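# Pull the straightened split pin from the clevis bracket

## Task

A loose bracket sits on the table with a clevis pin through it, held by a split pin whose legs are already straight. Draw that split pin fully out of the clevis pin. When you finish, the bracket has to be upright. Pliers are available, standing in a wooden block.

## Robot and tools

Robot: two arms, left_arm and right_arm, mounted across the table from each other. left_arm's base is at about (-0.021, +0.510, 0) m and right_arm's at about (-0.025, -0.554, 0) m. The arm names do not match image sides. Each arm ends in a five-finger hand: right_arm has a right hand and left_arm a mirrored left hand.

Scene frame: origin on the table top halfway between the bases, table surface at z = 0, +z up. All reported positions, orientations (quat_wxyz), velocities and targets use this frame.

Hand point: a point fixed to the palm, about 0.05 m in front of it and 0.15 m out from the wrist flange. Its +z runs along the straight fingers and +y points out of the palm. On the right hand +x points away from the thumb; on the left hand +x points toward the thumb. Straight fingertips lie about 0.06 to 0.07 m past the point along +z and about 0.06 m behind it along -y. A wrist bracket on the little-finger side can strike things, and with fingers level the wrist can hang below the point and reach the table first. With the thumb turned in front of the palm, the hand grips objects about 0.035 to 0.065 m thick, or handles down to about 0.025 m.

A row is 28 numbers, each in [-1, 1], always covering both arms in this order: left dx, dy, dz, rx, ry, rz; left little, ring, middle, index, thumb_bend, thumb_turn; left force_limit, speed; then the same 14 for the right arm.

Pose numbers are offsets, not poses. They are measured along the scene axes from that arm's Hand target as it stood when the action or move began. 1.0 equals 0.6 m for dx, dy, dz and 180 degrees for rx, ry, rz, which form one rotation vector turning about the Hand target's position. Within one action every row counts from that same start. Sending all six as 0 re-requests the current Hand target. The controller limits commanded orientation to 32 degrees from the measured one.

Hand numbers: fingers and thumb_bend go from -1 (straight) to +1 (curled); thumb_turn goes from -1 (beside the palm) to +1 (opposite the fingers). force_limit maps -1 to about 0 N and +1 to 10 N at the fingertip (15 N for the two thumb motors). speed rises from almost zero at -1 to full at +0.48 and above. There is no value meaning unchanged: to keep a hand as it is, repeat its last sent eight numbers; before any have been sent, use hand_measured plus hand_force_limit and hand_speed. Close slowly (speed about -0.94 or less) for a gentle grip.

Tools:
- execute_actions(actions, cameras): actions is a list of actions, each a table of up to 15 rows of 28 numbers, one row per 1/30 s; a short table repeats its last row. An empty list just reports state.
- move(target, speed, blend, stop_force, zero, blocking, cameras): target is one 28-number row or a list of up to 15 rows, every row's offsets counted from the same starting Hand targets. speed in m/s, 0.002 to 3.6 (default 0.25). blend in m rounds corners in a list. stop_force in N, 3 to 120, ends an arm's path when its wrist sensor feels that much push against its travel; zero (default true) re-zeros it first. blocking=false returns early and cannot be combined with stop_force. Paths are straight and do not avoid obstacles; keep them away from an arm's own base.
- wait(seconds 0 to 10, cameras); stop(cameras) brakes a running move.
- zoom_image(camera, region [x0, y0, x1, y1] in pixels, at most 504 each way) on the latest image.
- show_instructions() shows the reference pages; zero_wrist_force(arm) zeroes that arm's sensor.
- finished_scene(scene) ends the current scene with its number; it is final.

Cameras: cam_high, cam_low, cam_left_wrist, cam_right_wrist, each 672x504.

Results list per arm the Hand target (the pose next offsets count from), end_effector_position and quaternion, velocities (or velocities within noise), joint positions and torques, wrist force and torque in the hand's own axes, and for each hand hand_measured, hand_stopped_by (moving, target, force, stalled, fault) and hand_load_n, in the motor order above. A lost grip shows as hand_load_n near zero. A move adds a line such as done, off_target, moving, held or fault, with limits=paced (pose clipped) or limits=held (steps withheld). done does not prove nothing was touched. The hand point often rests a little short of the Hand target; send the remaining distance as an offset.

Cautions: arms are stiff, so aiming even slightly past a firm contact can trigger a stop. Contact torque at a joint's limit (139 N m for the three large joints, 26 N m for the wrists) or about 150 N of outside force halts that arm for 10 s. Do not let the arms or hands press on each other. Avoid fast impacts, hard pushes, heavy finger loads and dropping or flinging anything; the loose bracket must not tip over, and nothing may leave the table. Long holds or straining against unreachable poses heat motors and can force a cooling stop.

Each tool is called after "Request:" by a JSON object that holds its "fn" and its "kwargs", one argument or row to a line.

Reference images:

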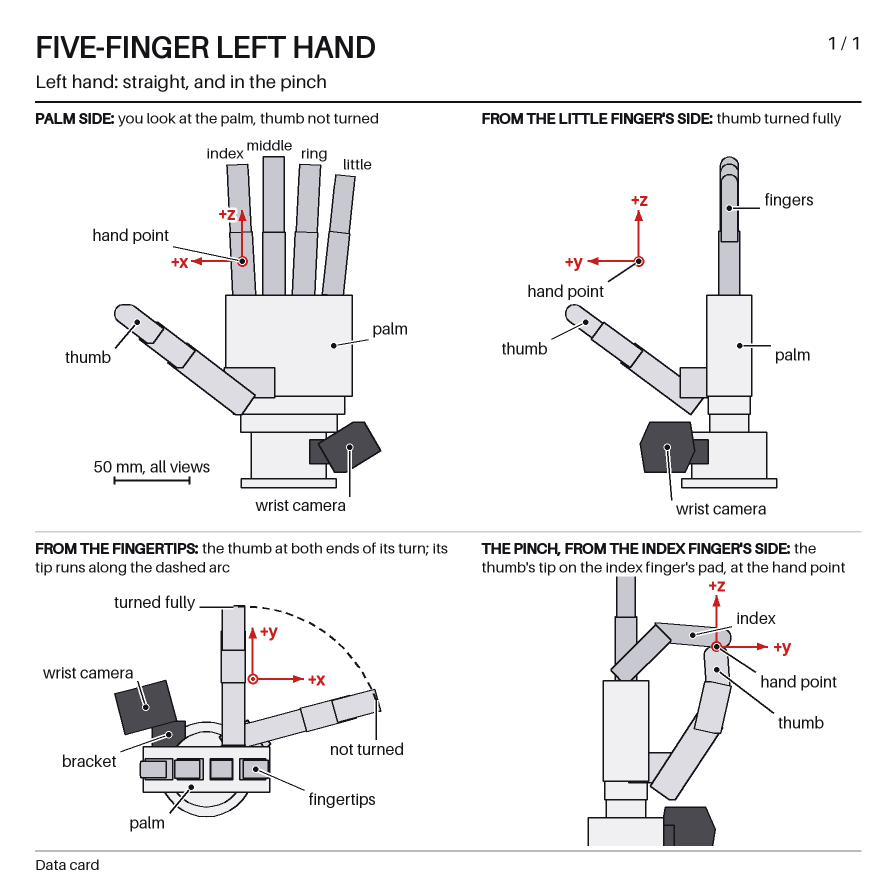

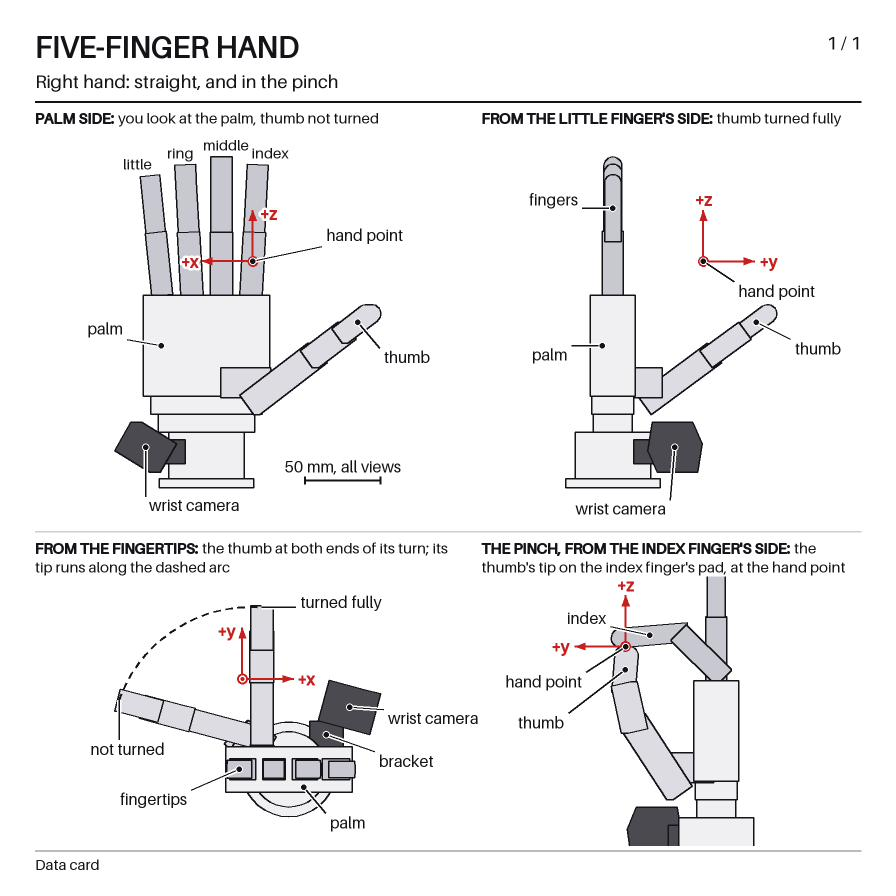

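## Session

Request:
{"fn": "execute_actions", "kwargs": {
  "actions": []
}}

Request:
{"fn": "zoom_image", "kwargs": {
  "camera": "cam_high",
  "region": [200, 150, 360, 330]
}}

Scene clock: 0.00 s.
left_arm: end_effector_position=(+0.1013, +0.2370, +0.4683) hand_measured=(-1.000, -1.000, -1.000, -1.000, -1.000, -1.000) hand_load_n=(+0.0, +0.0, +0.0, +0.0, +0.0, +0.0) hand_stopped_by=(target, target, target, target, target, target) hand_force_limit=0.00 hand_speed=-0.80 end_effector_quat_wxyz=(+0.014, +0.937, -0.348, -0.022) | right_arm: end_effector_position=(+0.1041, -0.2922, +0.4862) hand_measured=(-1.000, -1.000, -1.000, -1.000, -1.000, -1.000) hand_load_n=(+0.0, +0.0, +0.0, -0.5, +0.0, +0.0) hand_stopped_by=(target, target, target, target, target, target) hand_force_limit=0.00 hand_speed=-0.80 end_effector_quat_wxyz=(+0.029, -0.318, +0.947, +0.007)
Joint positions: left_arm=[4.352 -1.442 -1.366 1.194 -1.542 1.898] | right_arm=[-1.206 -1.748 1.329 1.931 1.557 -1.877]
Joint velocities: within noise
Joint torques (N m): no reading
Wrist force (N): no reading
Wrist torque (N m): no reading
Wrist force, peak (N): no reading
Hand target: left_arm +0.1013, +0.2370, +0.4683; +0.014, +0.937, -0.348, -0.022 | right_arm +0.1041, -0.2922, +0.4862; +0.029, -0.318, +0.947, +0.007
camera_calibration:
cam_left_wrist: T_world_to_cam=[[0.80773, 0.586253, -0.0622824, -0.194808], [0.526652, -0.670035, 0.523155, -0.139075], [0.264969, -0.455369, -0.849959, 0.593409], [0, 0, 0, 1]] pos_world=[0.0733609, 0.291242, 0.564998]
cam_right_wrist: T_world_to_cam=[[-0.798333, 0.602216, -0.000555021, 0.256489], [0.498435, 0.661272, 0.560608, -0.130607], [0.337974, 0.447275, -0.828081, 0.614891], [0, 0, 0, 1]] pos_world=[0.0620461, -0.34312, 0.582541]

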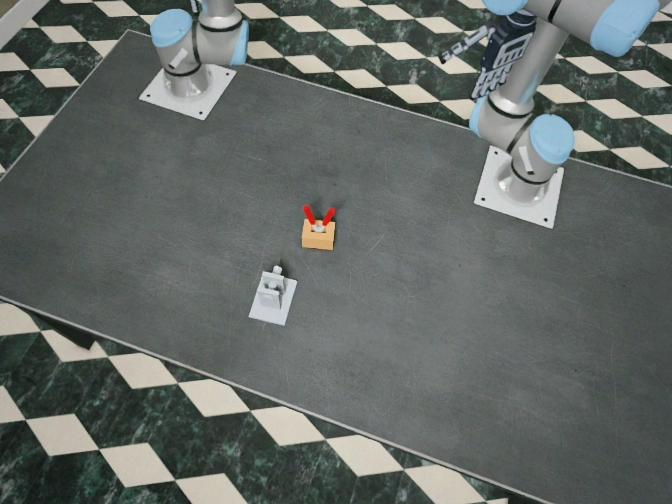

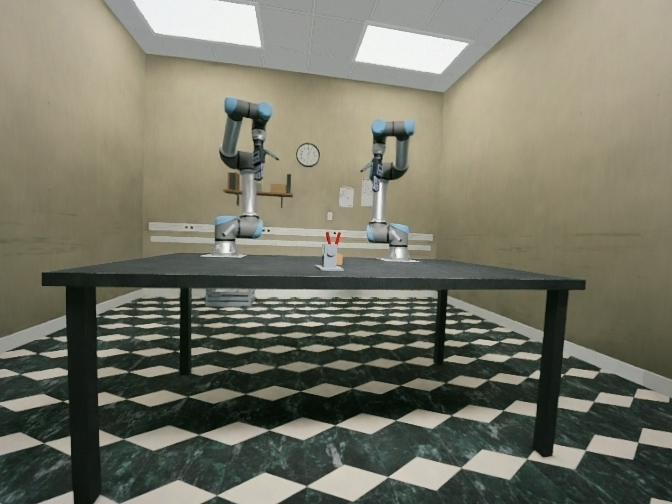

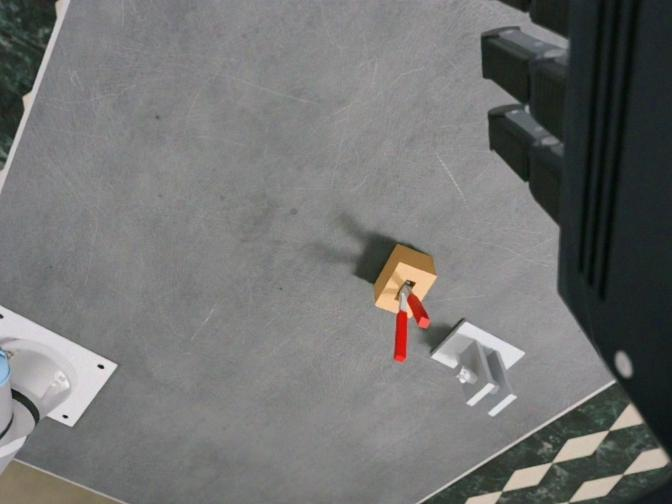

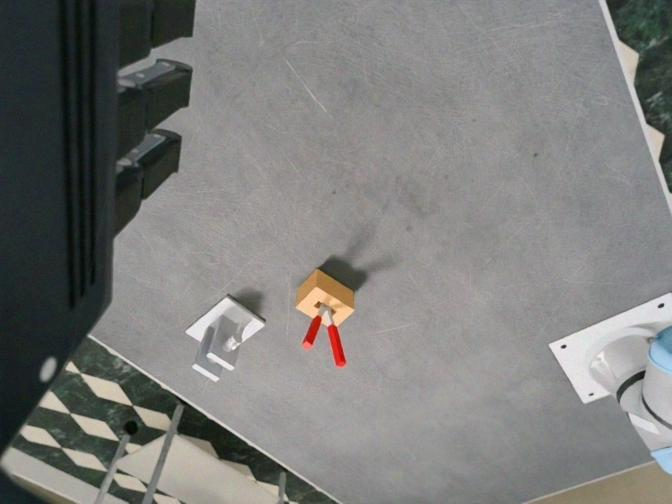

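Scaled by 2.800 from the camera's 672x504 image, which has a finer 960x720 frame.

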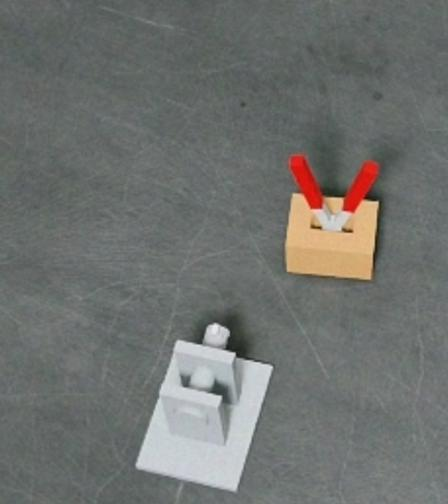

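Request:
{"fn": "move", "kwargs": {
  "target": [
    [0.406,-0.202,-0.19,0,0,0,-1,-1,-1,-1,-1,-1,0,-0.8,0.477,0.153,-0.277,0.075,-0.4016,0.6468,-1,-1,-1,0.0,-0.4,0.4,0,0],
    [0.406,-0.202,-0.19,0,0,0,-1,-1,-1,-1,-1,-1,0,-0.8,0.639,0.332,-0.539,0.075,-0.4016,0.6468,-1,-1,-1,0.0,-0.4,0.4,0,0]
  ],
  "cameras": ["cam_left_wrist","cam_right_wrist"],
  "speed": 0.5,
  "blend": 0.04
}}

Request:
{"fn": "zoom_image", "kwargs": {
  "camera": "cam_left_wrist",
  "region": [300, 200, 480, 350]
}}

Request:
{"fn": "zoom_image", "kwargs": {
  "camera": "cam_right_wrist",
  "region": [330, 100, 510, 250]
}}

Scene clock: 12.37 s.
left_arm: end_effector_position=(+0.3449, +0.1158, +0.3543) hand_measured=(-1.000, -1.000, -1.000, -1.000, -1.000, -1.000) hand_load_n=(+0.0, +0.0, +0.0, +0.0, +0.0, +0.0) hand_stopped_by=(target, target, target, target, target, target) hand_force_limit=0.00 hand_speed=-0.80 end_effector_quat_wxyz=(+0.014, +0.937, -0.348, -0.022) | right_arm: end_effector_position=(+0.4874, -0.0931, +0.1629) hand_measured=(-1.000, -1.000, -1.000, +0.000, -0.400, +0.400) hand_load_n=(+0.0, +0.0, +0.0, +0.0, -0.5, +0.0) hand_stopped_by=(target, target, target, target, target, target) hand_force_limit=0.00 hand_speed=0.00 end_effector_quat_wxyz=(+0.498, -0.863, +0.076, -0.044)
Joint positions: left_arm=[4.309 -2.079 -0.898 1.363 -1.54 1.855] | right_arm=[-1.29 -0.902 1.152 0.694 0.667 -3.967]
Joint velocities: within noise
Joint torques (N m): left_arm=[-11.03 34.84 24.98 -3.81 -1.25 -1.58] | right_arm=[11.48 -36.29 -26.35 3.26 0.39 1.73]
Wrist force (N): left_arm=[0.2 0.4 0.3] | right_arm=[-0.6 1.0 0.4]
Wrist torque (N m): left_arm=[0.07 0.02 -0.05] | right_arm=[0.05 0.03 -0.07]
Wrist force, peak (N): left_arm=[0.4 0.6 0.5] | right_arm=[-0.3 1.8 1.4]
Hand target: left_arm +0.3449, +0.1158, +0.3543; +0.014, +0.937, -0.348, -0.022 | right_arm +0.4875, -0.0930, +0.1628; -0.498, +0.863, -0.076, +0.044
Off the commanded pose: left_arm 0.000 m, 0 deg | right_arm 0.000 m, 0 deg.
move: done
camera_calibration:
cam_left_wrist: T_world_to_cam=[[0.80773, 0.586253, -0.0622824, -0.327617], [0.526652, -0.670035, 0.523155, -0.288936], [0.264969, -0.455369, -0.849959, 0.376777], [0, 0, 0, 1]] pos_world=[0.316961, 0.170042, 0.450998]
cam_right_wrist: T_world_to_cam=[[0.180772, -0.538964, -0.822702, -0.00717412], [-0.913029, -0.402945, 0.0633555, 0.39783], [-0.36565, 0.739698, -0.564931, 0.455768], [0, 0, 0, 1]] pos_world=[0.531178, -0.180694, 0.226371]
Images, in order (width x height): cam_left_wrist 672x504, cam_right_wrist 672x504.

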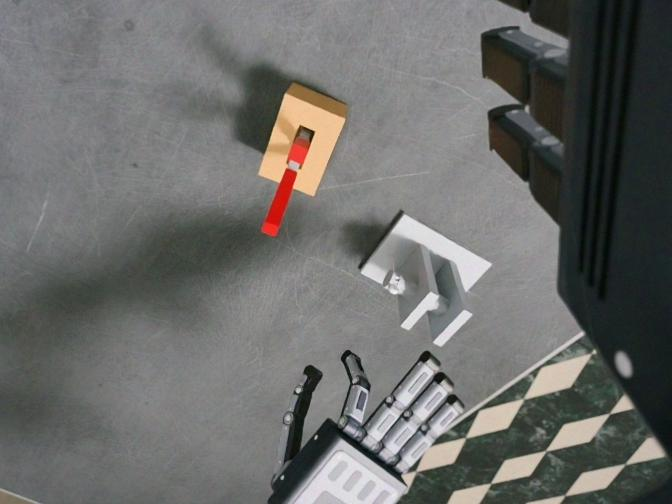

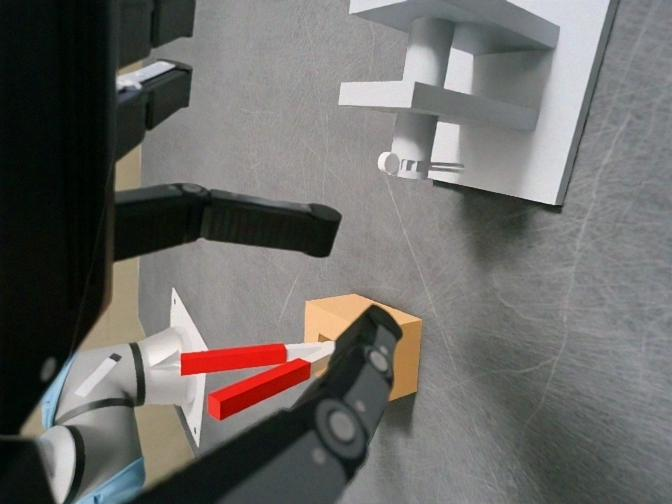

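Scaled by 2.800 from the camera's 672x504 image, which has a finer 960x720 frame.

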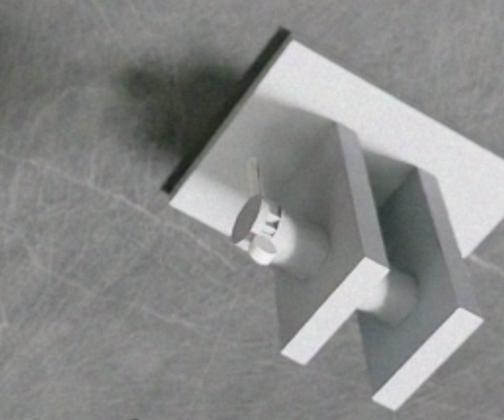

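Scaled by 2.800 from the camera's 672x504 image, which has a finer 960x720 frame.

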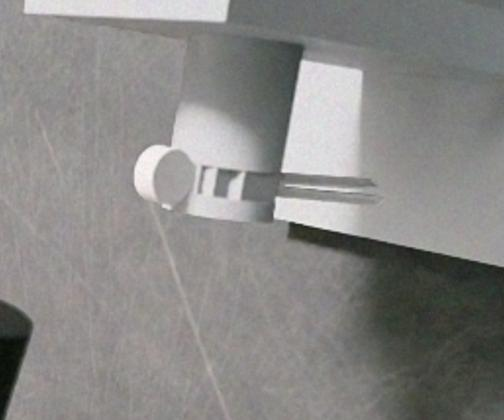

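Request:
{"fn": "move", "kwargs": {
  "target": [0,0,0,0,0,0,-1,-1,-1,-1,-1,-1,0,-0.8,0.0302,0.1152,-0.0548,0,0,0,-1,-1,-1,0.0,-0.4,0.4,0,0],
  "speed": 0.12,
  "cameras": ["cam_left_wrist","cam_right_wrist"]
}}

Request:
{"fn": "zoom_image", "kwargs": {
  "camera": "cam_left_wrist",
  "region": [310, 200, 490, 335]
}}

Request:
{"fn": "zoom_image", "kwargs": {
  "camera": "cam_right_wrist",
  "region": [260, 190, 460, 340]
}}

Scene clock: 25.73 s.
left_arm: end_effector_position=(+0.3449, +0.1158, +0.3543) hand_measured=(-1.000, -1.000, -1.000, -1.000, -1.000, -1.000) hand_load_n=(+0.0, +0.0, +0.0, +0.0, +0.0, +0.0) hand_stopped_by=(target, target, target, target, target, target) hand_force_limit=0.00 hand_speed=-0.80 end_effector_quat_wxyz=(+0.014, +0.937, -0.348, -0.022) | right_arm: end_effector_position=(+0.5056, -0.0240, +0.1300) hand_measured=(-1.000, -1.000, -1.000, +0.000, -0.400, +0.400) hand_load_n=(+0.0, +0.0, +0.0, +0.0, +0.0, +0.0) hand_stopped_by=(target, target, target, target, target, target) hand_force_limit=0.00 hand_speed=0.00 end_effector_quat_wxyz=(+0.498, -0.863, +0.076, -0.044)
Joint positions: left_arm=[4.309 -2.079 -0.898 1.363 -1.54 1.855] | right_arm=[-1.188 -0.765 0.98 0.634 0.731 -3.843]
Joint velocities: within noise
Joint torques (N m): left_arm=[-10.72 35.62 20.08 -3.43 -1.14 -1.59] | right_arm=[11.49 -41.28 -26.15 3.05 0.56 1.77]
Wrist force (N): left_arm=[0.2 0.4 0.2] | right_arm=[-0.3 0.9 0.4]
Wrist torque (N m): left_arm=[0.08 0.02 -0.05] | right_arm=[0.03 0.00 -0.06]
Wrist force, peak (N): left_arm=[0.4 0.5 0.6] | right_arm=[-0.5 1.0 0.9]
Hand target: left_arm +0.3449, +0.1158, +0.3543; +0.014, +0.937, -0.348, -0.022 | right_arm +0.5056, -0.0239, +0.1300; -0.498, +0.863, -0.076, +0.044
Off the commanded pose: left_arm 0.000 m, 0 deg | right_arm 0.000 m, 0 deg.
move: done
camera_calibration:
cam_left_wrist: T_world_to_cam=[[0.80773, 0.586253, -0.0622824, -0.327617], [0.526652, -0.670035, 0.523155, -0.288936], [0.264969, -0.455369, -0.849959, 0.376777], [0, 0, 0, 1]] pos_world=[0.316961, 0.170042, 0.450998]
cam_right_wrist: T_world_to_cam=[[0.180772, -0.538964, -0.822702, -0.00028864], [-0.913029, -0.402945, 0.0633555, 0.444375], [-0.36565, 0.739698, -0.564931, 0.392724], [0, 0, 0, 1]] pos_world=[0.549378, -0.111594, 0.193471]
Images, in order (width x height): cam_left_wrist 672x504, cam_right_wrist 672x504.

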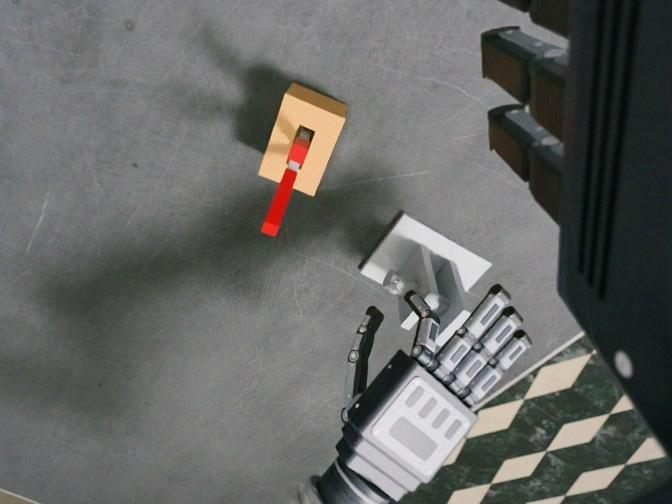

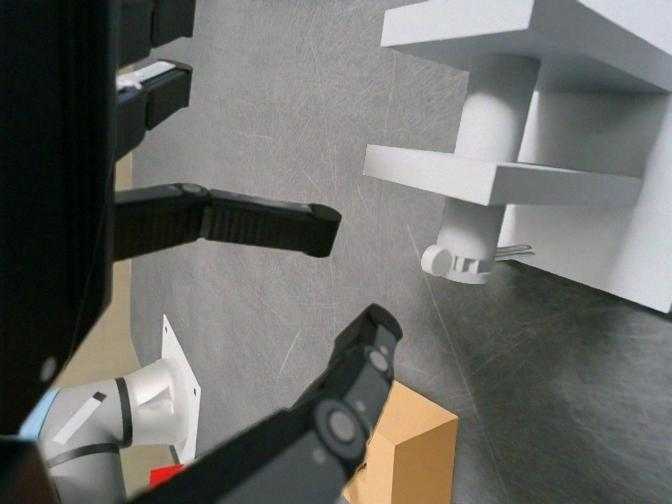

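Scaled by 2.800 from the camera's 672x504 image, which has a finer 960x720 frame.

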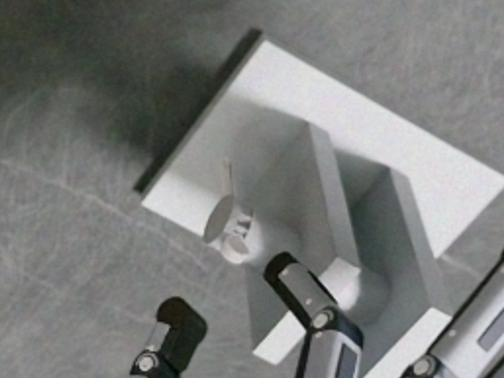

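Scaled by 2.520 from the camera's 672x504 image, which has a finer 960x720 frame.

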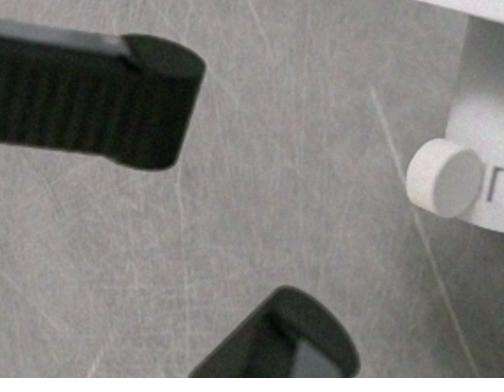

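Request:
{"fn": "move", "kwargs": {
  "target": [0,0,0,0,0,0,-1,-1,-1,-1,-1,-1,0,-0.8,0.0032,-0.0005,-0.0592,0,0,0,-1,-1,-1,0.0,-0.4,0.4,0,0],
  "speed": 0.06,
  "stop_force": 4,
  "cameras": ["cam_left_wrist","cam_right_wrist"]
}}

Request:
{"fn": "zoom_image", "kwargs": {
  "camera": "cam_left_wrist",
  "region": [330, 210, 480, 322]
}}

Request:
{"fn": "zoom_image", "kwargs": {
  "camera": "cam_right_wrist",
  "region": [260, 190, 460, 340]
}}

Scene clock: 30.40 s.
left_arm: end_effector_position=(+0.3449, +0.1158, +0.3543) hand_measured=(-1.000, -1.000, -1.000, -1.000, -1.000, -1.000) hand_load_n=(+0.0, +0.0, +0.0, +0.0, +0.0, +0.0) hand_stopped_by=(target, target, target, target, target, target) hand_force_limit=0.00 hand_speed=-0.80 end_effector_quat_wxyz=(+0.014, +0.937, -0.348, -0.022) | right_arm: end_effector_position=(+0.5075, -0.0242, +0.0944) hand_measured=(-1.000, -1.000, -1.000, +0.000, -0.400, +0.400) hand_load_n=(+0.0, +0.0, +0.0, +0.0, +0.0, +0.0) hand_stopped_by=(target, target, target, target, target, target) hand_force_limit=0.00 hand_speed=0.00 end_effector_quat_wxyz=(+0.498, -0.863, +0.076, -0.044)
Joint positions: left_arm=[4.309 -2.079 -0.898 1.363 -1.54 1.855] | right_arm=[-1.189 -0.736 1.021 0.565 0.73 -3.845]
Joint velocities: within noise
Joint torques (N m): left_arm=[-10.46 36.33 14.8 -3.07 -0.92 -1.55] | right_arm=[-8.92 -42.39 -9.68 -0.38 -2.37 1.39]
Wrist force (N): left_arm=[0.4 0.3 0.4] | right_arm=[-0.5 0.8 0.3]
Wrist torque (N m): left_arm=[0.04 0.00 -0.03] | right_arm=[0.01 0.02 -0.07]
Wrist force, peak (N): left_arm=[0.5 0.6 0.5] | right_arm=[-0.5 1.3 0.6]
Hand target: left_arm +0.3449, +0.1158, +0.3543; +0.014, +0.937, -0.348, -0.022 | right_arm +0.5075, -0.0242, +0.0944; -0.498, +0.863, -0.076, +0.044
Off the commanded pose: left_arm 0.000 m, 0 deg | right_arm 0.000 m, 0 deg.
move: done
camera_calibration:
cam_left_wrist: T_world_to_cam=[[0.80773, 0.586253, -0.0622824, -0.327617], [0.526652, -0.670035, 0.523155, -0.288936], [0.264969, -0.455369, -0.849959, 0.376777], [0, 0, 0, 1]] pos_world=[0.316961, 0.170042, 0.450998]
cam_right_wrist: T_world_to_cam=[[0.180719, -0.539044, -0.822662, -0.0299317], [-0.913013, -0.402963, 0.0634716, 0.448249], [-0.365716, 0.73963, -0.564977, 0.373548], [0, 0, 0, 1]] pos_world=[0.551278, -0.111794, 0.157971]
Images, in order (width x height): cam_left_wrist 672x504, cam_right_wrist 672x504.

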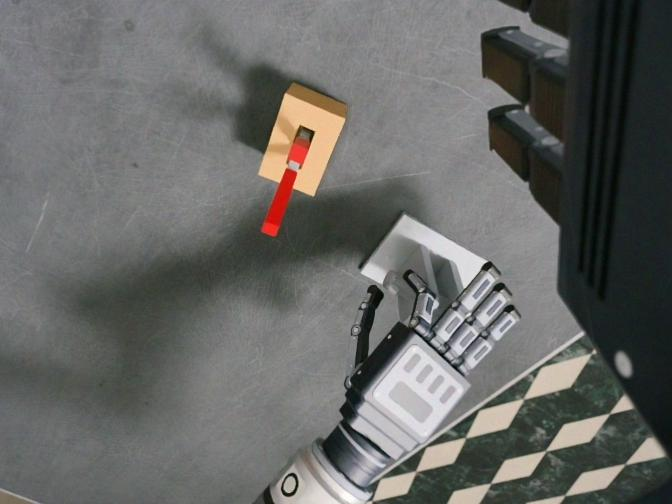

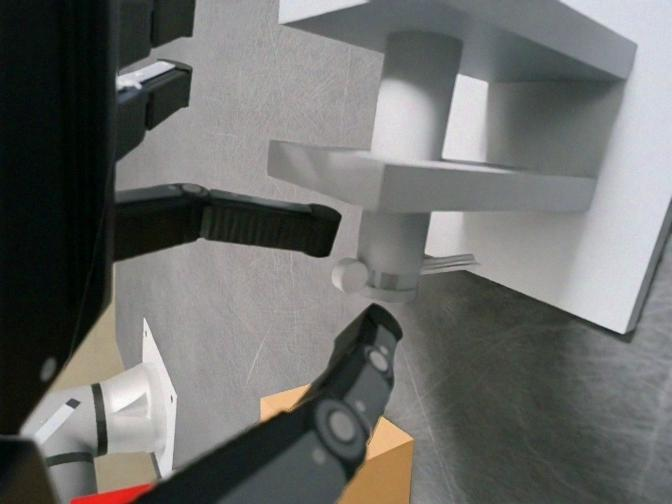

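Scaled by 3.360 from the camera's 672x504 image, which has a finer 960x720 frame.

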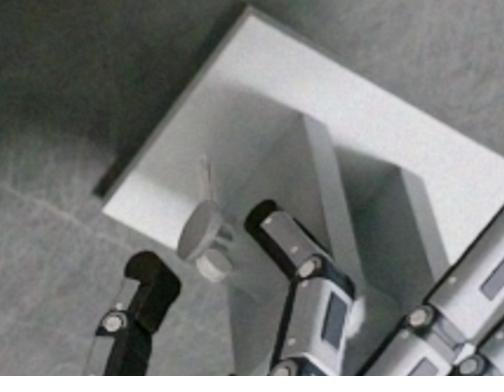

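Scaled by 2.520 from the camera's 672x504 image, which has a finer 960x720 frame.

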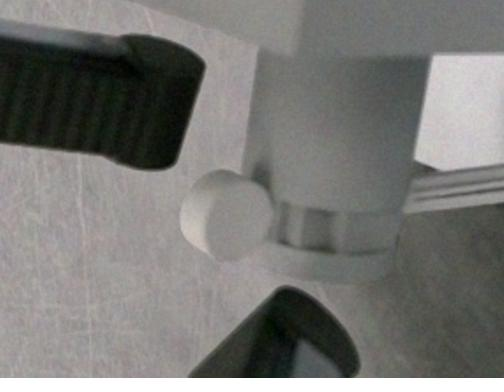

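Request:
{"fn": "move", "kwargs": {
  "target": [0,0,0,0,0,0,-1,-1,-1,-1,-1,-1,0,-0.8,0,0,0,0,0,0,-1,-1,-1,0.0,-0.22,0.4,0.4,-0.5],
  "cameras": []
}}

Request:
{"fn": "move", "kwargs": {
  "target": [0,0,0,0,0,0,-1,-1,-1,-1,-1,-1,0,-0.8,0,0.0067,0,0,0,0,-1,-1,-1,0.0,-0.22,0.4,0.4,-0.5],
  "stop_force": 3,
  "speed": 0.01,
  "cameras": ["cam_left_wrist","cam_right_wrist"]
}}

Request:
{"fn": "zoom_image", "kwargs": {
  "camera": "cam_left_wrist",
  "region": [330, 210, 480, 322]
}}

Request:
{"fn": "zoom_image", "kwargs": {
  "camera": "cam_right_wrist",
  "region": [260, 190, 460, 340]
}}

Scene clock: 33.30 s.
left_arm: end_effector_position=(+0.3449, +0.1158, +0.3543) hand_measured=(-1.000, -1.000, -1.000, -1.000, -1.000, -1.000) hand_load_n=(+0.0, -0.5, +0.0, +0.0, +0.0, +0.0) hand_stopped_by=(target, target, target, target, target, target) hand_force_limit=0.00 hand_speed=-0.80 end_effector_quat_wxyz=(+0.014, +0.937, -0.348, -0.022) | right_arm: end_effector_position=(+0.5075, -0.0242, +0.0944) hand_measured=(-1.000, -1.000, -1.000, +0.000, -0.220, +0.400) hand_load_n=(+0.0, +0.0, +0.0, +0.0, +0.0, +0.0) hand_stopped_by=(target, target, target, target, target, target) hand_force_limit=0.40 hand_speed=-0.50 end_effector_quat_wxyz=(+0.498, -0.863, +0.076, -0.044)
Joint positions: left_arm=[4.309 -2.079 -0.898 1.363 -1.54 1.855] | right_arm=[-1.189 -0.736 1.021 0.565 0.73 -3.845]
Joint velocities: within noise
Joint torques (N m): left_arm=[-10.23 37.34 13.63 -2.66 -0.68 -1.49] | right_arm=[-8.67 -42.72 -12.39 0.18 -2.06 1.47]
Wrist force (N): left_arm=[0.2 0.5 0.4] | right_arm=[-0.6 0.9 0.2]
Wrist torque (N m): left_arm=[0.07 0.03 -0.05] | right_arm=[0.03 0.04 -0.07]
Wrist force, peak (N): left_arm=[0.5 0.6 0.5] | right_arm=[-0.6 1.1 0.5]
Hand target: left_arm +0.3449, +0.1158, +0.3543; +0.014, +0.937, -0.348, -0.022 | right_arm +0.5075, -0.0242, +0.0944; -0.498, +0.863, -0.076, +0.044
Off the commanded pose: left_arm 0.000 m, 0 deg | right_arm 0.000 m, 0 deg.
move: done
No camera images: "cameras" was empty.

Scene clock: 35.33 s.
left_arm: end_effector_position=(+0.3449, +0.1158, +0.3543) hand_measured=(-1.000, -1.000, -1.000, -1.000, -1.000, -1.000) hand_load_n=(+0.0, +0.0, +0.0, +0.0, +0.0, +0.0) hand_stopped_by=(target, target, target, target, target, target) hand_force_limit=0.00 hand_speed=-0.80 end_effector_quat_wxyz=(+0.014, +0.937, -0.348, -0.022) | right_arm: end_effector_position=(+0.5075, -0.0206, +0.0944) hand_measured=(-1.000, -1.000, -1.000, +0.000, -0.220, +0.400) hand_load_n=(+0.0, +0.0, +0.0, +0.0, +1.5, +0.0) hand_stopped_by=(target, target, target, target, target, target) hand_force_limit=0.40 hand_speed=-0.50 end_effector_quat_wxyz=(+0.498, -0.863, +0.076, -0.044)
Joint positions: left_arm=[4.309 -2.079 -0.898 1.363 -1.54 1.855] | right_arm=[-1.184 -0.732 1.012 0.565 0.734 -3.838]
Joint velocities: within noise
Joint torques (N m): left_arm=[-9.71 37.47 14.05 -2.45 -0.58 -1.52] | right_arm=[-7.65 -65.45 -10.9 -0.54 -2.43 -1.77]
Wrist force (N): left_arm=[0.3 0.4 0.5] | right_arm=[-0.4 1.4 -1.4]
Wrist torque (N m): left_arm=[0.06 0.01 -0.04] | right_arm=[0.00 0.00 -0.06]
Wrist force, peak (N): left_arm=[0.2 0.6 0.6] | right_arm=[-0.1 2.0 -2.9]
Hand target: left_arm +0.3449, +0.1158, +0.3543; +0.014, +0.937, -0.348, -0.022 | right_arm +0.5075, -0.0206, +0.0945; -0.498, +0.863, -0.076, +0.044
Off the commanded pose: left_arm 0.000 m, 0 deg | right_arm 0.000 m, 0 deg.
move: contact (right_arm)
camera_calibration:
cam_left_wrist: T_world_to_cam=[[0.80773, 0.586253, -0.0622824, -0.327617], [0.526652, -0.670035, 0.523155, -0.288936], [0.264969, -0.455369, -0.849959, 0.376777], [0, 0, 0, 1]] pos_world=[0.316961, 0.170042, 0.450998]
cam_right_wrist: T_world_to_cam=[[0.18069, -0.538984, -0.822708, -0.0279613], [-0.913011, -0.402967, 0.0634746, 0.449697], [-0.365736, 0.739672, -0.56491, 0.37089], [0, 0, 0, 1]] pos_world=[0.551278, -0.108194, 0.157971]
Images, in order (width x height): cam_left_wrist 672x504, cam_right_wrist 672x504.

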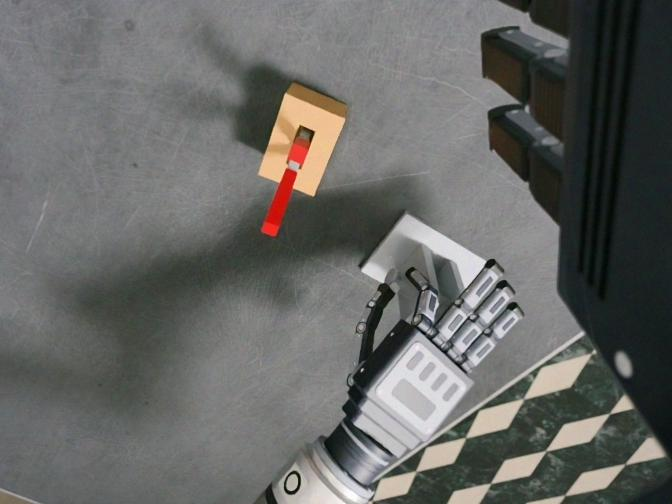

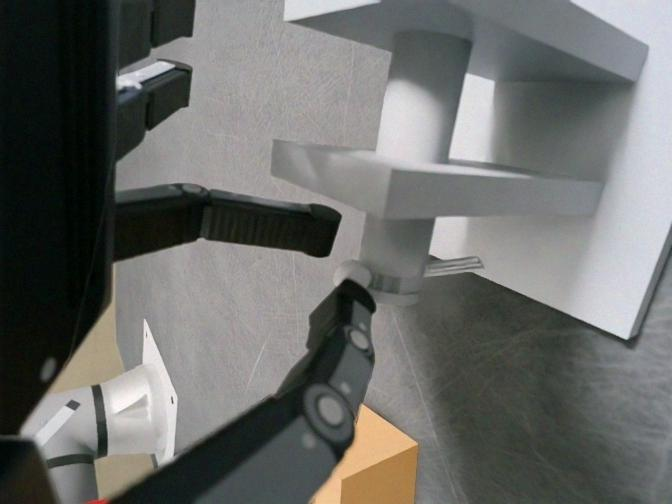

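Scaled by 3.360 from the camera's 672x504 image, which has a finer 960x720 frame.

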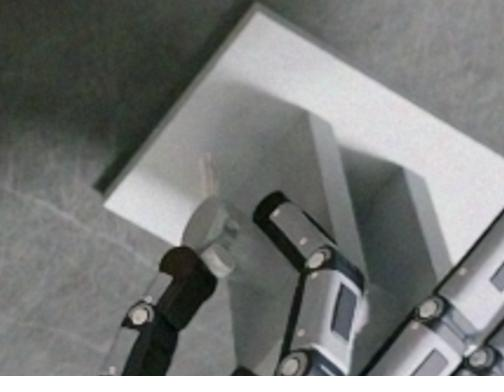

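Scaled by 2.520 from the camera's 672x504 image, which has a finer 960x720 frame.

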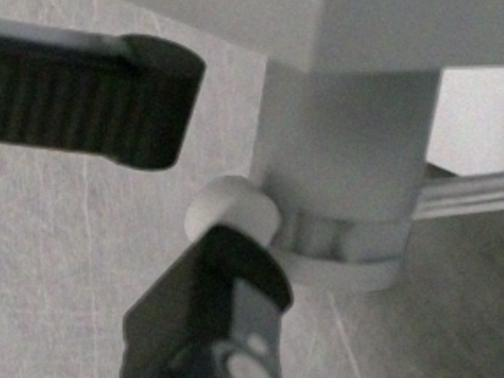

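Request:
{"fn": "move", "kwargs": {
  "target": [0,0,0,0,0,0,-1,-1,-1,-1,-1,-1,0,-0.8,0,0,0,0,0,0,-1,-1,-1,0.9,-0.22,0.4,0.6,-0.85],
  "cameras": ["cam_left_wrist","cam_right_wrist"]
}}

Request:
{"fn": "zoom_image", "kwargs": {
  "camera": "cam_left_wrist",
  "region": [330, 210, 480, 322]
}}

Request:
{"fn": "zoom_image", "kwargs": {
  "camera": "cam_right_wrist",
  "region": [260, 190, 460, 340]
}}

Scene clock: 37.57 s.
left_arm: end_effector_position=(+0.3449, +0.1158, +0.3543) hand_measured=(-1.000, -1.000, -1.000, -1.000, -1.000, -1.000) hand_load_n=(+0.0, +0.0, +0.0, +0.0, +0.0, +0.0) hand_stopped_by=(target, target, target, target, target, target) hand_force_limit=0.00 hand_speed=-0.80 end_effector_quat_wxyz=(+0.014, +0.937, -0.348, -0.022) | right_arm: end_effector_position=(+0.5075, -0.0206, +0.0944) hand_measured=(-1.000, -1.000, -1.000, +0.232, -0.220, +0.400) hand_load_n=(+0.0, -0.5, +0.0, +12.0, +3.5, +0.0) hand_stopped_by=(target, target, target, force, target, target) hand_force_limit=0.60 hand_speed=-0.85 end_effector_quat_wxyz=(+0.498, -0.863, +0.076, -0.044)
Joint positions: left_arm=[4.309 -2.079 -0.898 1.363 -1.54 1.855] | right_arm=[-1.184 -0.732 1.012 0.565 0.734 -3.838]
Joint velocities: within noise
Joint torques (N m): left_arm=[-10.33 37.91 13.51 -2.28 -0.55 -1.35] | right_arm=[-8.04 -65.02 -13.47 0.18 -2.27 -1.65]
Wrist force (N): left_arm=[0.4 0.4 0.4] | right_arm=[0.0 0.9 2.5]
Wrist torque (N m): left_arm=[0.06 -0.01 -0.03] | right_arm=[0.05 0.03 -0.06]
Wrist force, peak (N): left_arm=[0.5 0.6 0.5] | right_arm=[0.2 0.7 3.1]
Hand target: left_arm +0.3449, +0.1158, +0.3543; +0.014, +0.937, -0.348, -0.022 | right_arm +0.5075, -0.0206, +0.0945; -0.498, +0.863, -0.076, +0.044
Off the commanded pose: left_arm 0.000 m, 0 deg | right_arm 0.000 m, 0 deg.
move: done
camera_calibration:
cam_left_wrist: T_world_to_cam=[[0.80773, 0.586253, -0.0622824, -0.327617], [0.526652, -0.670035, 0.523155, -0.288936], [0.264969, -0.455369, -0.849959, 0.376777], [0, 0, 0, 1]] pos_world=[0.316961, 0.170042, 0.450998]
cam_right_wrist: T_world_to_cam=[[0.180697, -0.538997, -0.822697, -0.0279686], [-0.913044, -0.4029, 0.063422, 0.449731], [-0.365649, 0.739699, -0.564931, 0.370848], [0, 0, 0, 1]] pos_world=[0.551278, -0.108194, 0.157971]
Images, in order (width x height): cam_left_wrist 672x504, cam_right_wrist 672x504.

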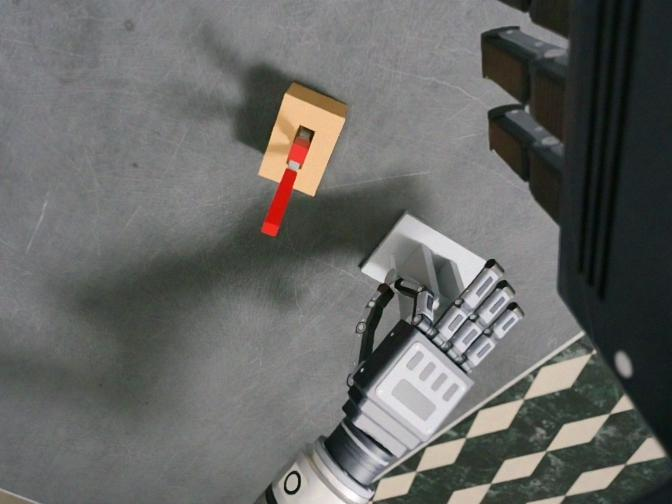

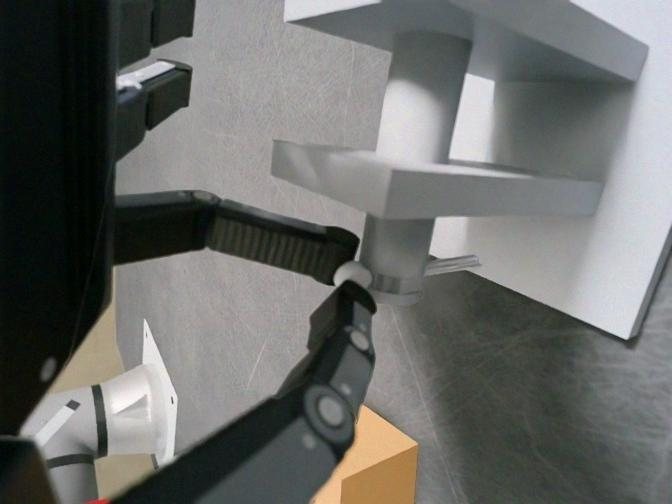

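Scaled by 3.360 from the camera's 672x504 image, which has a finer 960x720 frame.

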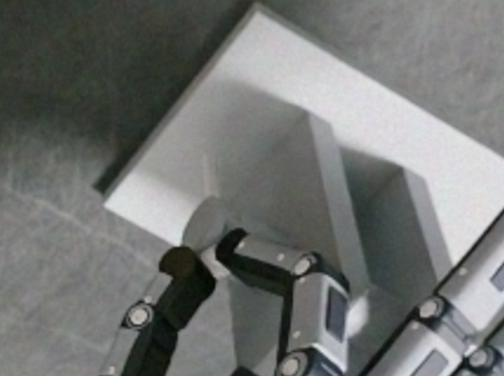

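Scaled by 2.520 from the camera's 672x504 image, which has a finer 960x720 frame.

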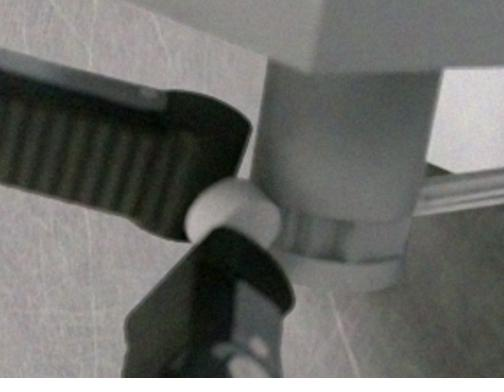

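Request:
{"fn": "move", "kwargs": {
  "target": [0,0,0,0,0,0,-1,-1,-1,-1,-1,-1,0,-0.8,0,0,0.045,0,0,0,-1,-1,-1,0.9,-0.22,0.4,0.6,-0.85],
  "speed": 0.015,
  "cameras": ["cam_left_wrist","cam_right_wrist"]
}}

Request:
{"fn": "zoom_image", "kwargs": {
  "camera": "cam_left_wrist",
  "region": [330, 210, 480, 322]
}}

Request:
{"fn": "zoom_image", "kwargs": {
  "camera": "cam_right_wrist",
  "region": [260, 190, 460, 340]
}}

Scene clock: 41.23 s.
left_arm: end_effector_position=(+0.3449, +0.1158, +0.3543) hand_measured=(-1.000, -1.000, -1.000, -1.000, -1.000, -1.000) hand_load_n=(+0.0, +0.0, +0.0, +0.0, +0.0, -0.5) hand_stopped_by=(target, target, target, target, target, target) hand_force_limit=0.00 hand_speed=-0.80 end_effector_quat_wxyz=(+0.014, +0.937, -0.348, -0.022) | right_arm: end_effector_position=(+0.5075, -0.0206, +0.1213) hand_measured=(-1.000, -1.000, -1.000, +0.234, -0.220, +0.400) hand_load_n=(+0.0, +0.0, +0.0, +0.0, +0.0, +0.0) hand_stopped_by=(target, target, target, force, target, target) hand_force_limit=0.60 hand_speed=-0.85 end_effector_quat_wxyz=(+0.498, -0.863, +0.076, -0.044)
Joint positions: left_arm=[4.309 -2.079 -0.898 1.363 -1.54 1.855] | right_arm=[-1.184 -0.751 0.976 0.62 0.734 -3.838]
Joint velocities: within noise
Joint torques (N m): left_arm=[-9.01 38.18 14.15 -1.75 -0.34 -1.42] | right_arm=[-7.08 -66.5 -28.51 2.98 0.14 0.39]
Wrist force (N): left_arm=[0.3 0.5 0.4] | right_arm=[-0.4 1.1 0.2]
Wrist torque (N m): left_arm=[0.07 0.01 -0.04] | right_arm=[0.06 0.01 -0.05]
Wrist force, peak (N): left_arm=[0.3 0.5 0.6] | right_arm=[-0.6 3.2 2.3]
Hand target: left_arm +0.3449, +0.1158, +0.3543; +0.014, +0.937, -0.348, -0.022 | right_arm +0.5075, -0.0206, +0.1215; -0.498, +0.863, -0.076, +0.044
Off the commanded pose: left_arm 0.000 m, 0 deg | right_arm 0.000 m, 0 deg.
move: done
camera_calibration:
cam_left_wrist: T_world_to_cam=[[0.80773, 0.586253, -0.0622824, -0.327617], [0.526652, -0.670035, 0.523155, -0.288936], [0.264969, -0.455369, -0.849959, 0.376777], [0, 0, 0, 1]] pos_world=[0.316961, 0.170042, 0.450998]
cam_right_wrist: T_world_to_cam=[[0.180647, -0.539019, -0.822694, -0.00589546], [-0.913054, -0.40287, 0.0634668, 0.448032], [-0.365648, 0.739699, -0.564931, 0.385988], [0, 0, 0, 1]] pos_world=[0.551278, -0.108194, 0.184771]
Images, in order (width x height): cam_left_wrist 672x504, cam_right_wrist 672x504.

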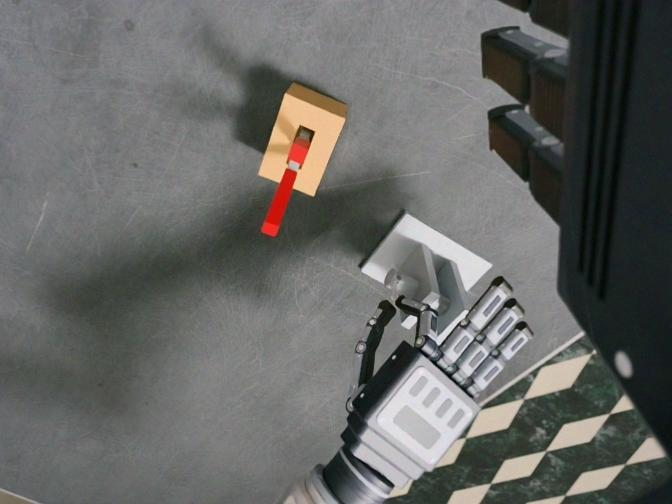

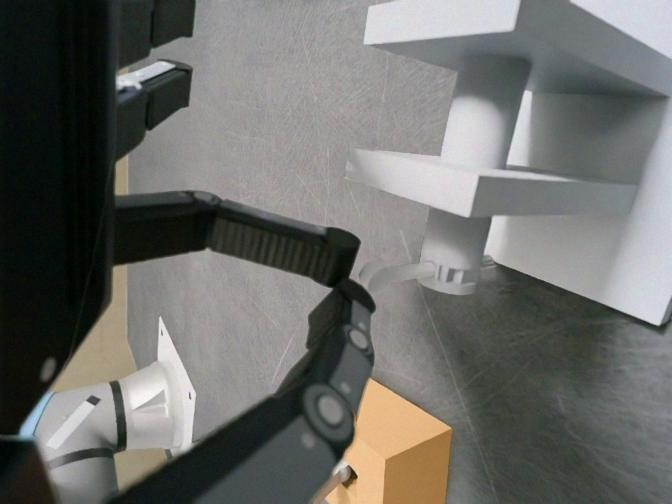

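Scaled by 3.360 from the camera's 672x504 image, which has a finer 960x720 frame.

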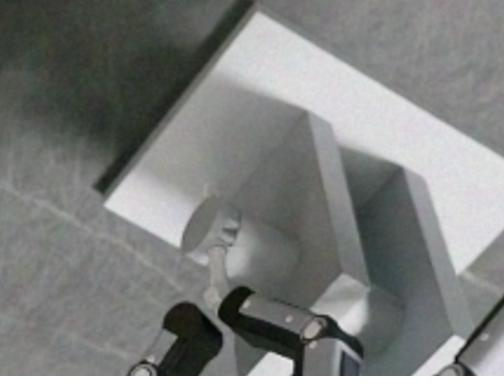

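Scaled by 2.520 from the camera's 672x504 image, which has a finer 960x720 frame.

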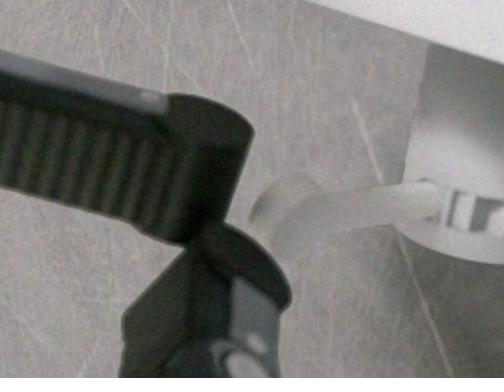

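Request:
{"fn": "move", "kwargs": {
  "target": [
    [0,0,0,0,0,0,-1,-1,-1,-1,-1,-1,0,-0.8,0,0,0,0,0,0,-1,-1,-1,0.0,-0.4,0.4,0.6,0],
    [0,0,0,0,0,0,-1,-1,-1,-1,-1,-1,0,-0.8,0,-0.003,0.0642,0,0,0,-1,-1,-1,0.0,-0.4,0.4,0.6,0],
    [0,0,0,0,0,0,-1,-1,-1,-1,-1,-1,0,-0.8,0,-0.0148,0.0642,0.0385,-0.0245,-0.2488,-1,-1,-1,0.12,-0.3,0.4,0.6,0]
  ],
  "speed": [0.12,0.12,0.25],
  "cameras": ["cam_left_wrist","cam_right_wrist"]
}}

Request:
{"fn": "zoom_image", "kwargs": {
  "camera": "cam_left_wrist",
  "region": [330, 210, 480, 322]
}}

Request:
{"fn": "zoom_image", "kwargs": {
  "camera": "cam_right_wrist",
  "region": [260, 190, 460, 340]
}}

Scene clock: 48.60 s.
left_arm: end_effector_position=(+0.3449, +0.1158, +0.3543) hand_measured=(-1.000, -1.000, -1.000, -1.000, -1.000, -1.000) hand_load_n=(+0.0, +0.5, +0.0, +0.0, +0.0, +0.0) hand_stopped_by=(target, target, target, target, target, target) hand_force_limit=0.00 hand_speed=-0.80 end_effector_quat_wxyz=(+0.014, +0.937, -0.348, -0.022) | right_arm: end_effector_position=(+0.5075, -0.0295, +0.1600) hand_measured=(-1.000, -1.000, -1.000, +0.120, -0.300, +0.400) hand_load_n=(+0.0, +0.0, +0.0, +0.0, +0.0, +0.0) hand_stopped_by=(target, target, target, target, target, target) hand_force_limit=0.60 hand_speed=0.00 end_effector_quat_wxyz=(+0.496, -0.736, +0.382, -0.258)
Joint positions: left_arm=[4.309 -2.079 -0.898 1.363 -1.54 1.855] | right_arm=[-1.013 -1.105 1.471 0.021 1.498 -3.171]
Joint velocities: within noise
Joint torques (N m): left_arm=[-8.53 39.73 14.5 -1.28 -0.07 -1.46] | right_arm=[11.44 -53.35 -11.3 -2.27 1.37 1.67]
Wrist force (N): left_arm=[0.4 0.6 0.4] | right_arm=[-0.8 0.9 0.2]
Wrist torque (N m): left_arm=[0.09 -0.01 -0.04] | right_arm=[0.04 0.07 -0.10]
Wrist force, peak (N): left_arm=[0.5 0.6 0.5] | right_arm=[-0.4 1.7 0.5]
Hand target: left_arm +0.3449, +0.1158, +0.3543; +0.014, +0.937, -0.348, -0.022 | right_arm +0.5075, -0.0295, +0.1600; -0.496, +0.736, -0.382, +0.258
Off the commanded pose: left_arm 0.000 m, 0 deg | right_arm 0.000 m, 0 deg.
move: done
camera_calibration:
cam_left_wrist: T_world_to_cam=[[0.80773, 0.586253, -0.0622824, -0.327617], [0.526652, -0.670035, 0.523155, -0.288936], [0.264969, -0.455369, -0.849959, 0.376777], [0, 0, 0, 1]] pos_world=[0.316961, 0.170042, 0.450998]
cam_right_wrist: T_world_to_cam=[[-0.154346, -0.440912, -0.88418, 0.203902], [-0.934224, 0.356388, -0.014637, 0.48766], [0.321564, 0.823762, -0.466917, 0.0524287], [0, 0, 0, 1]] pos_world=[0.470196, -0.127082, 0.211904]
Images, in order (width x height): cam_left_wrist 672x504, cam_right_wrist 672x504.

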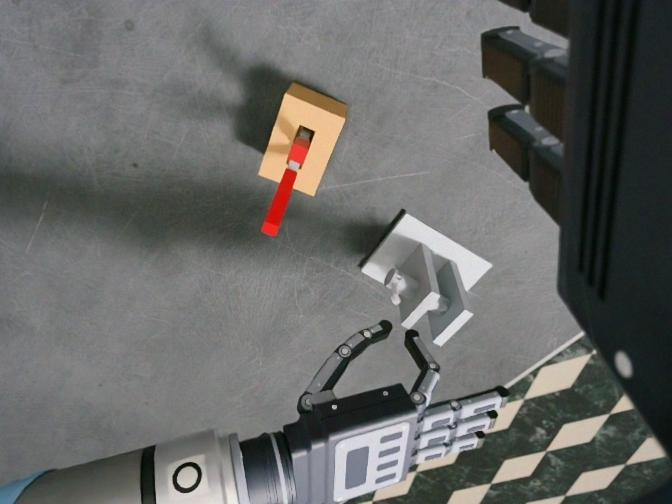

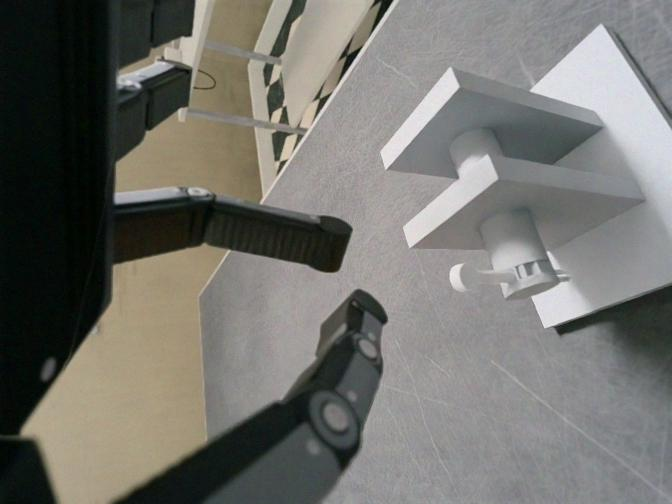

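Scaled by 3.360 from the camera's 672x504 image, which has a finer 960x720 frame.

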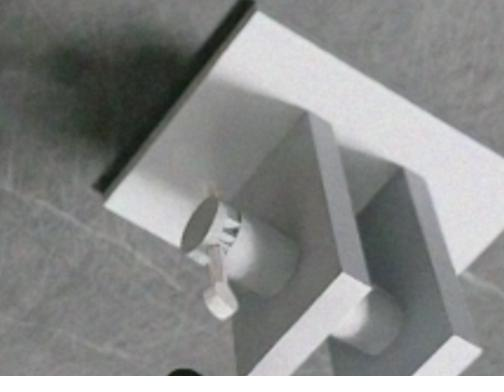

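Scaled by 2.520 from the camera's 672x504 image, which has a finer 960x720 frame.

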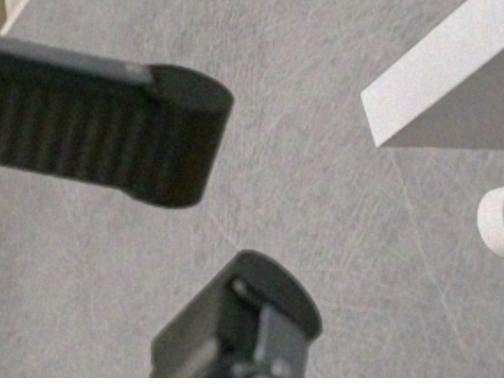

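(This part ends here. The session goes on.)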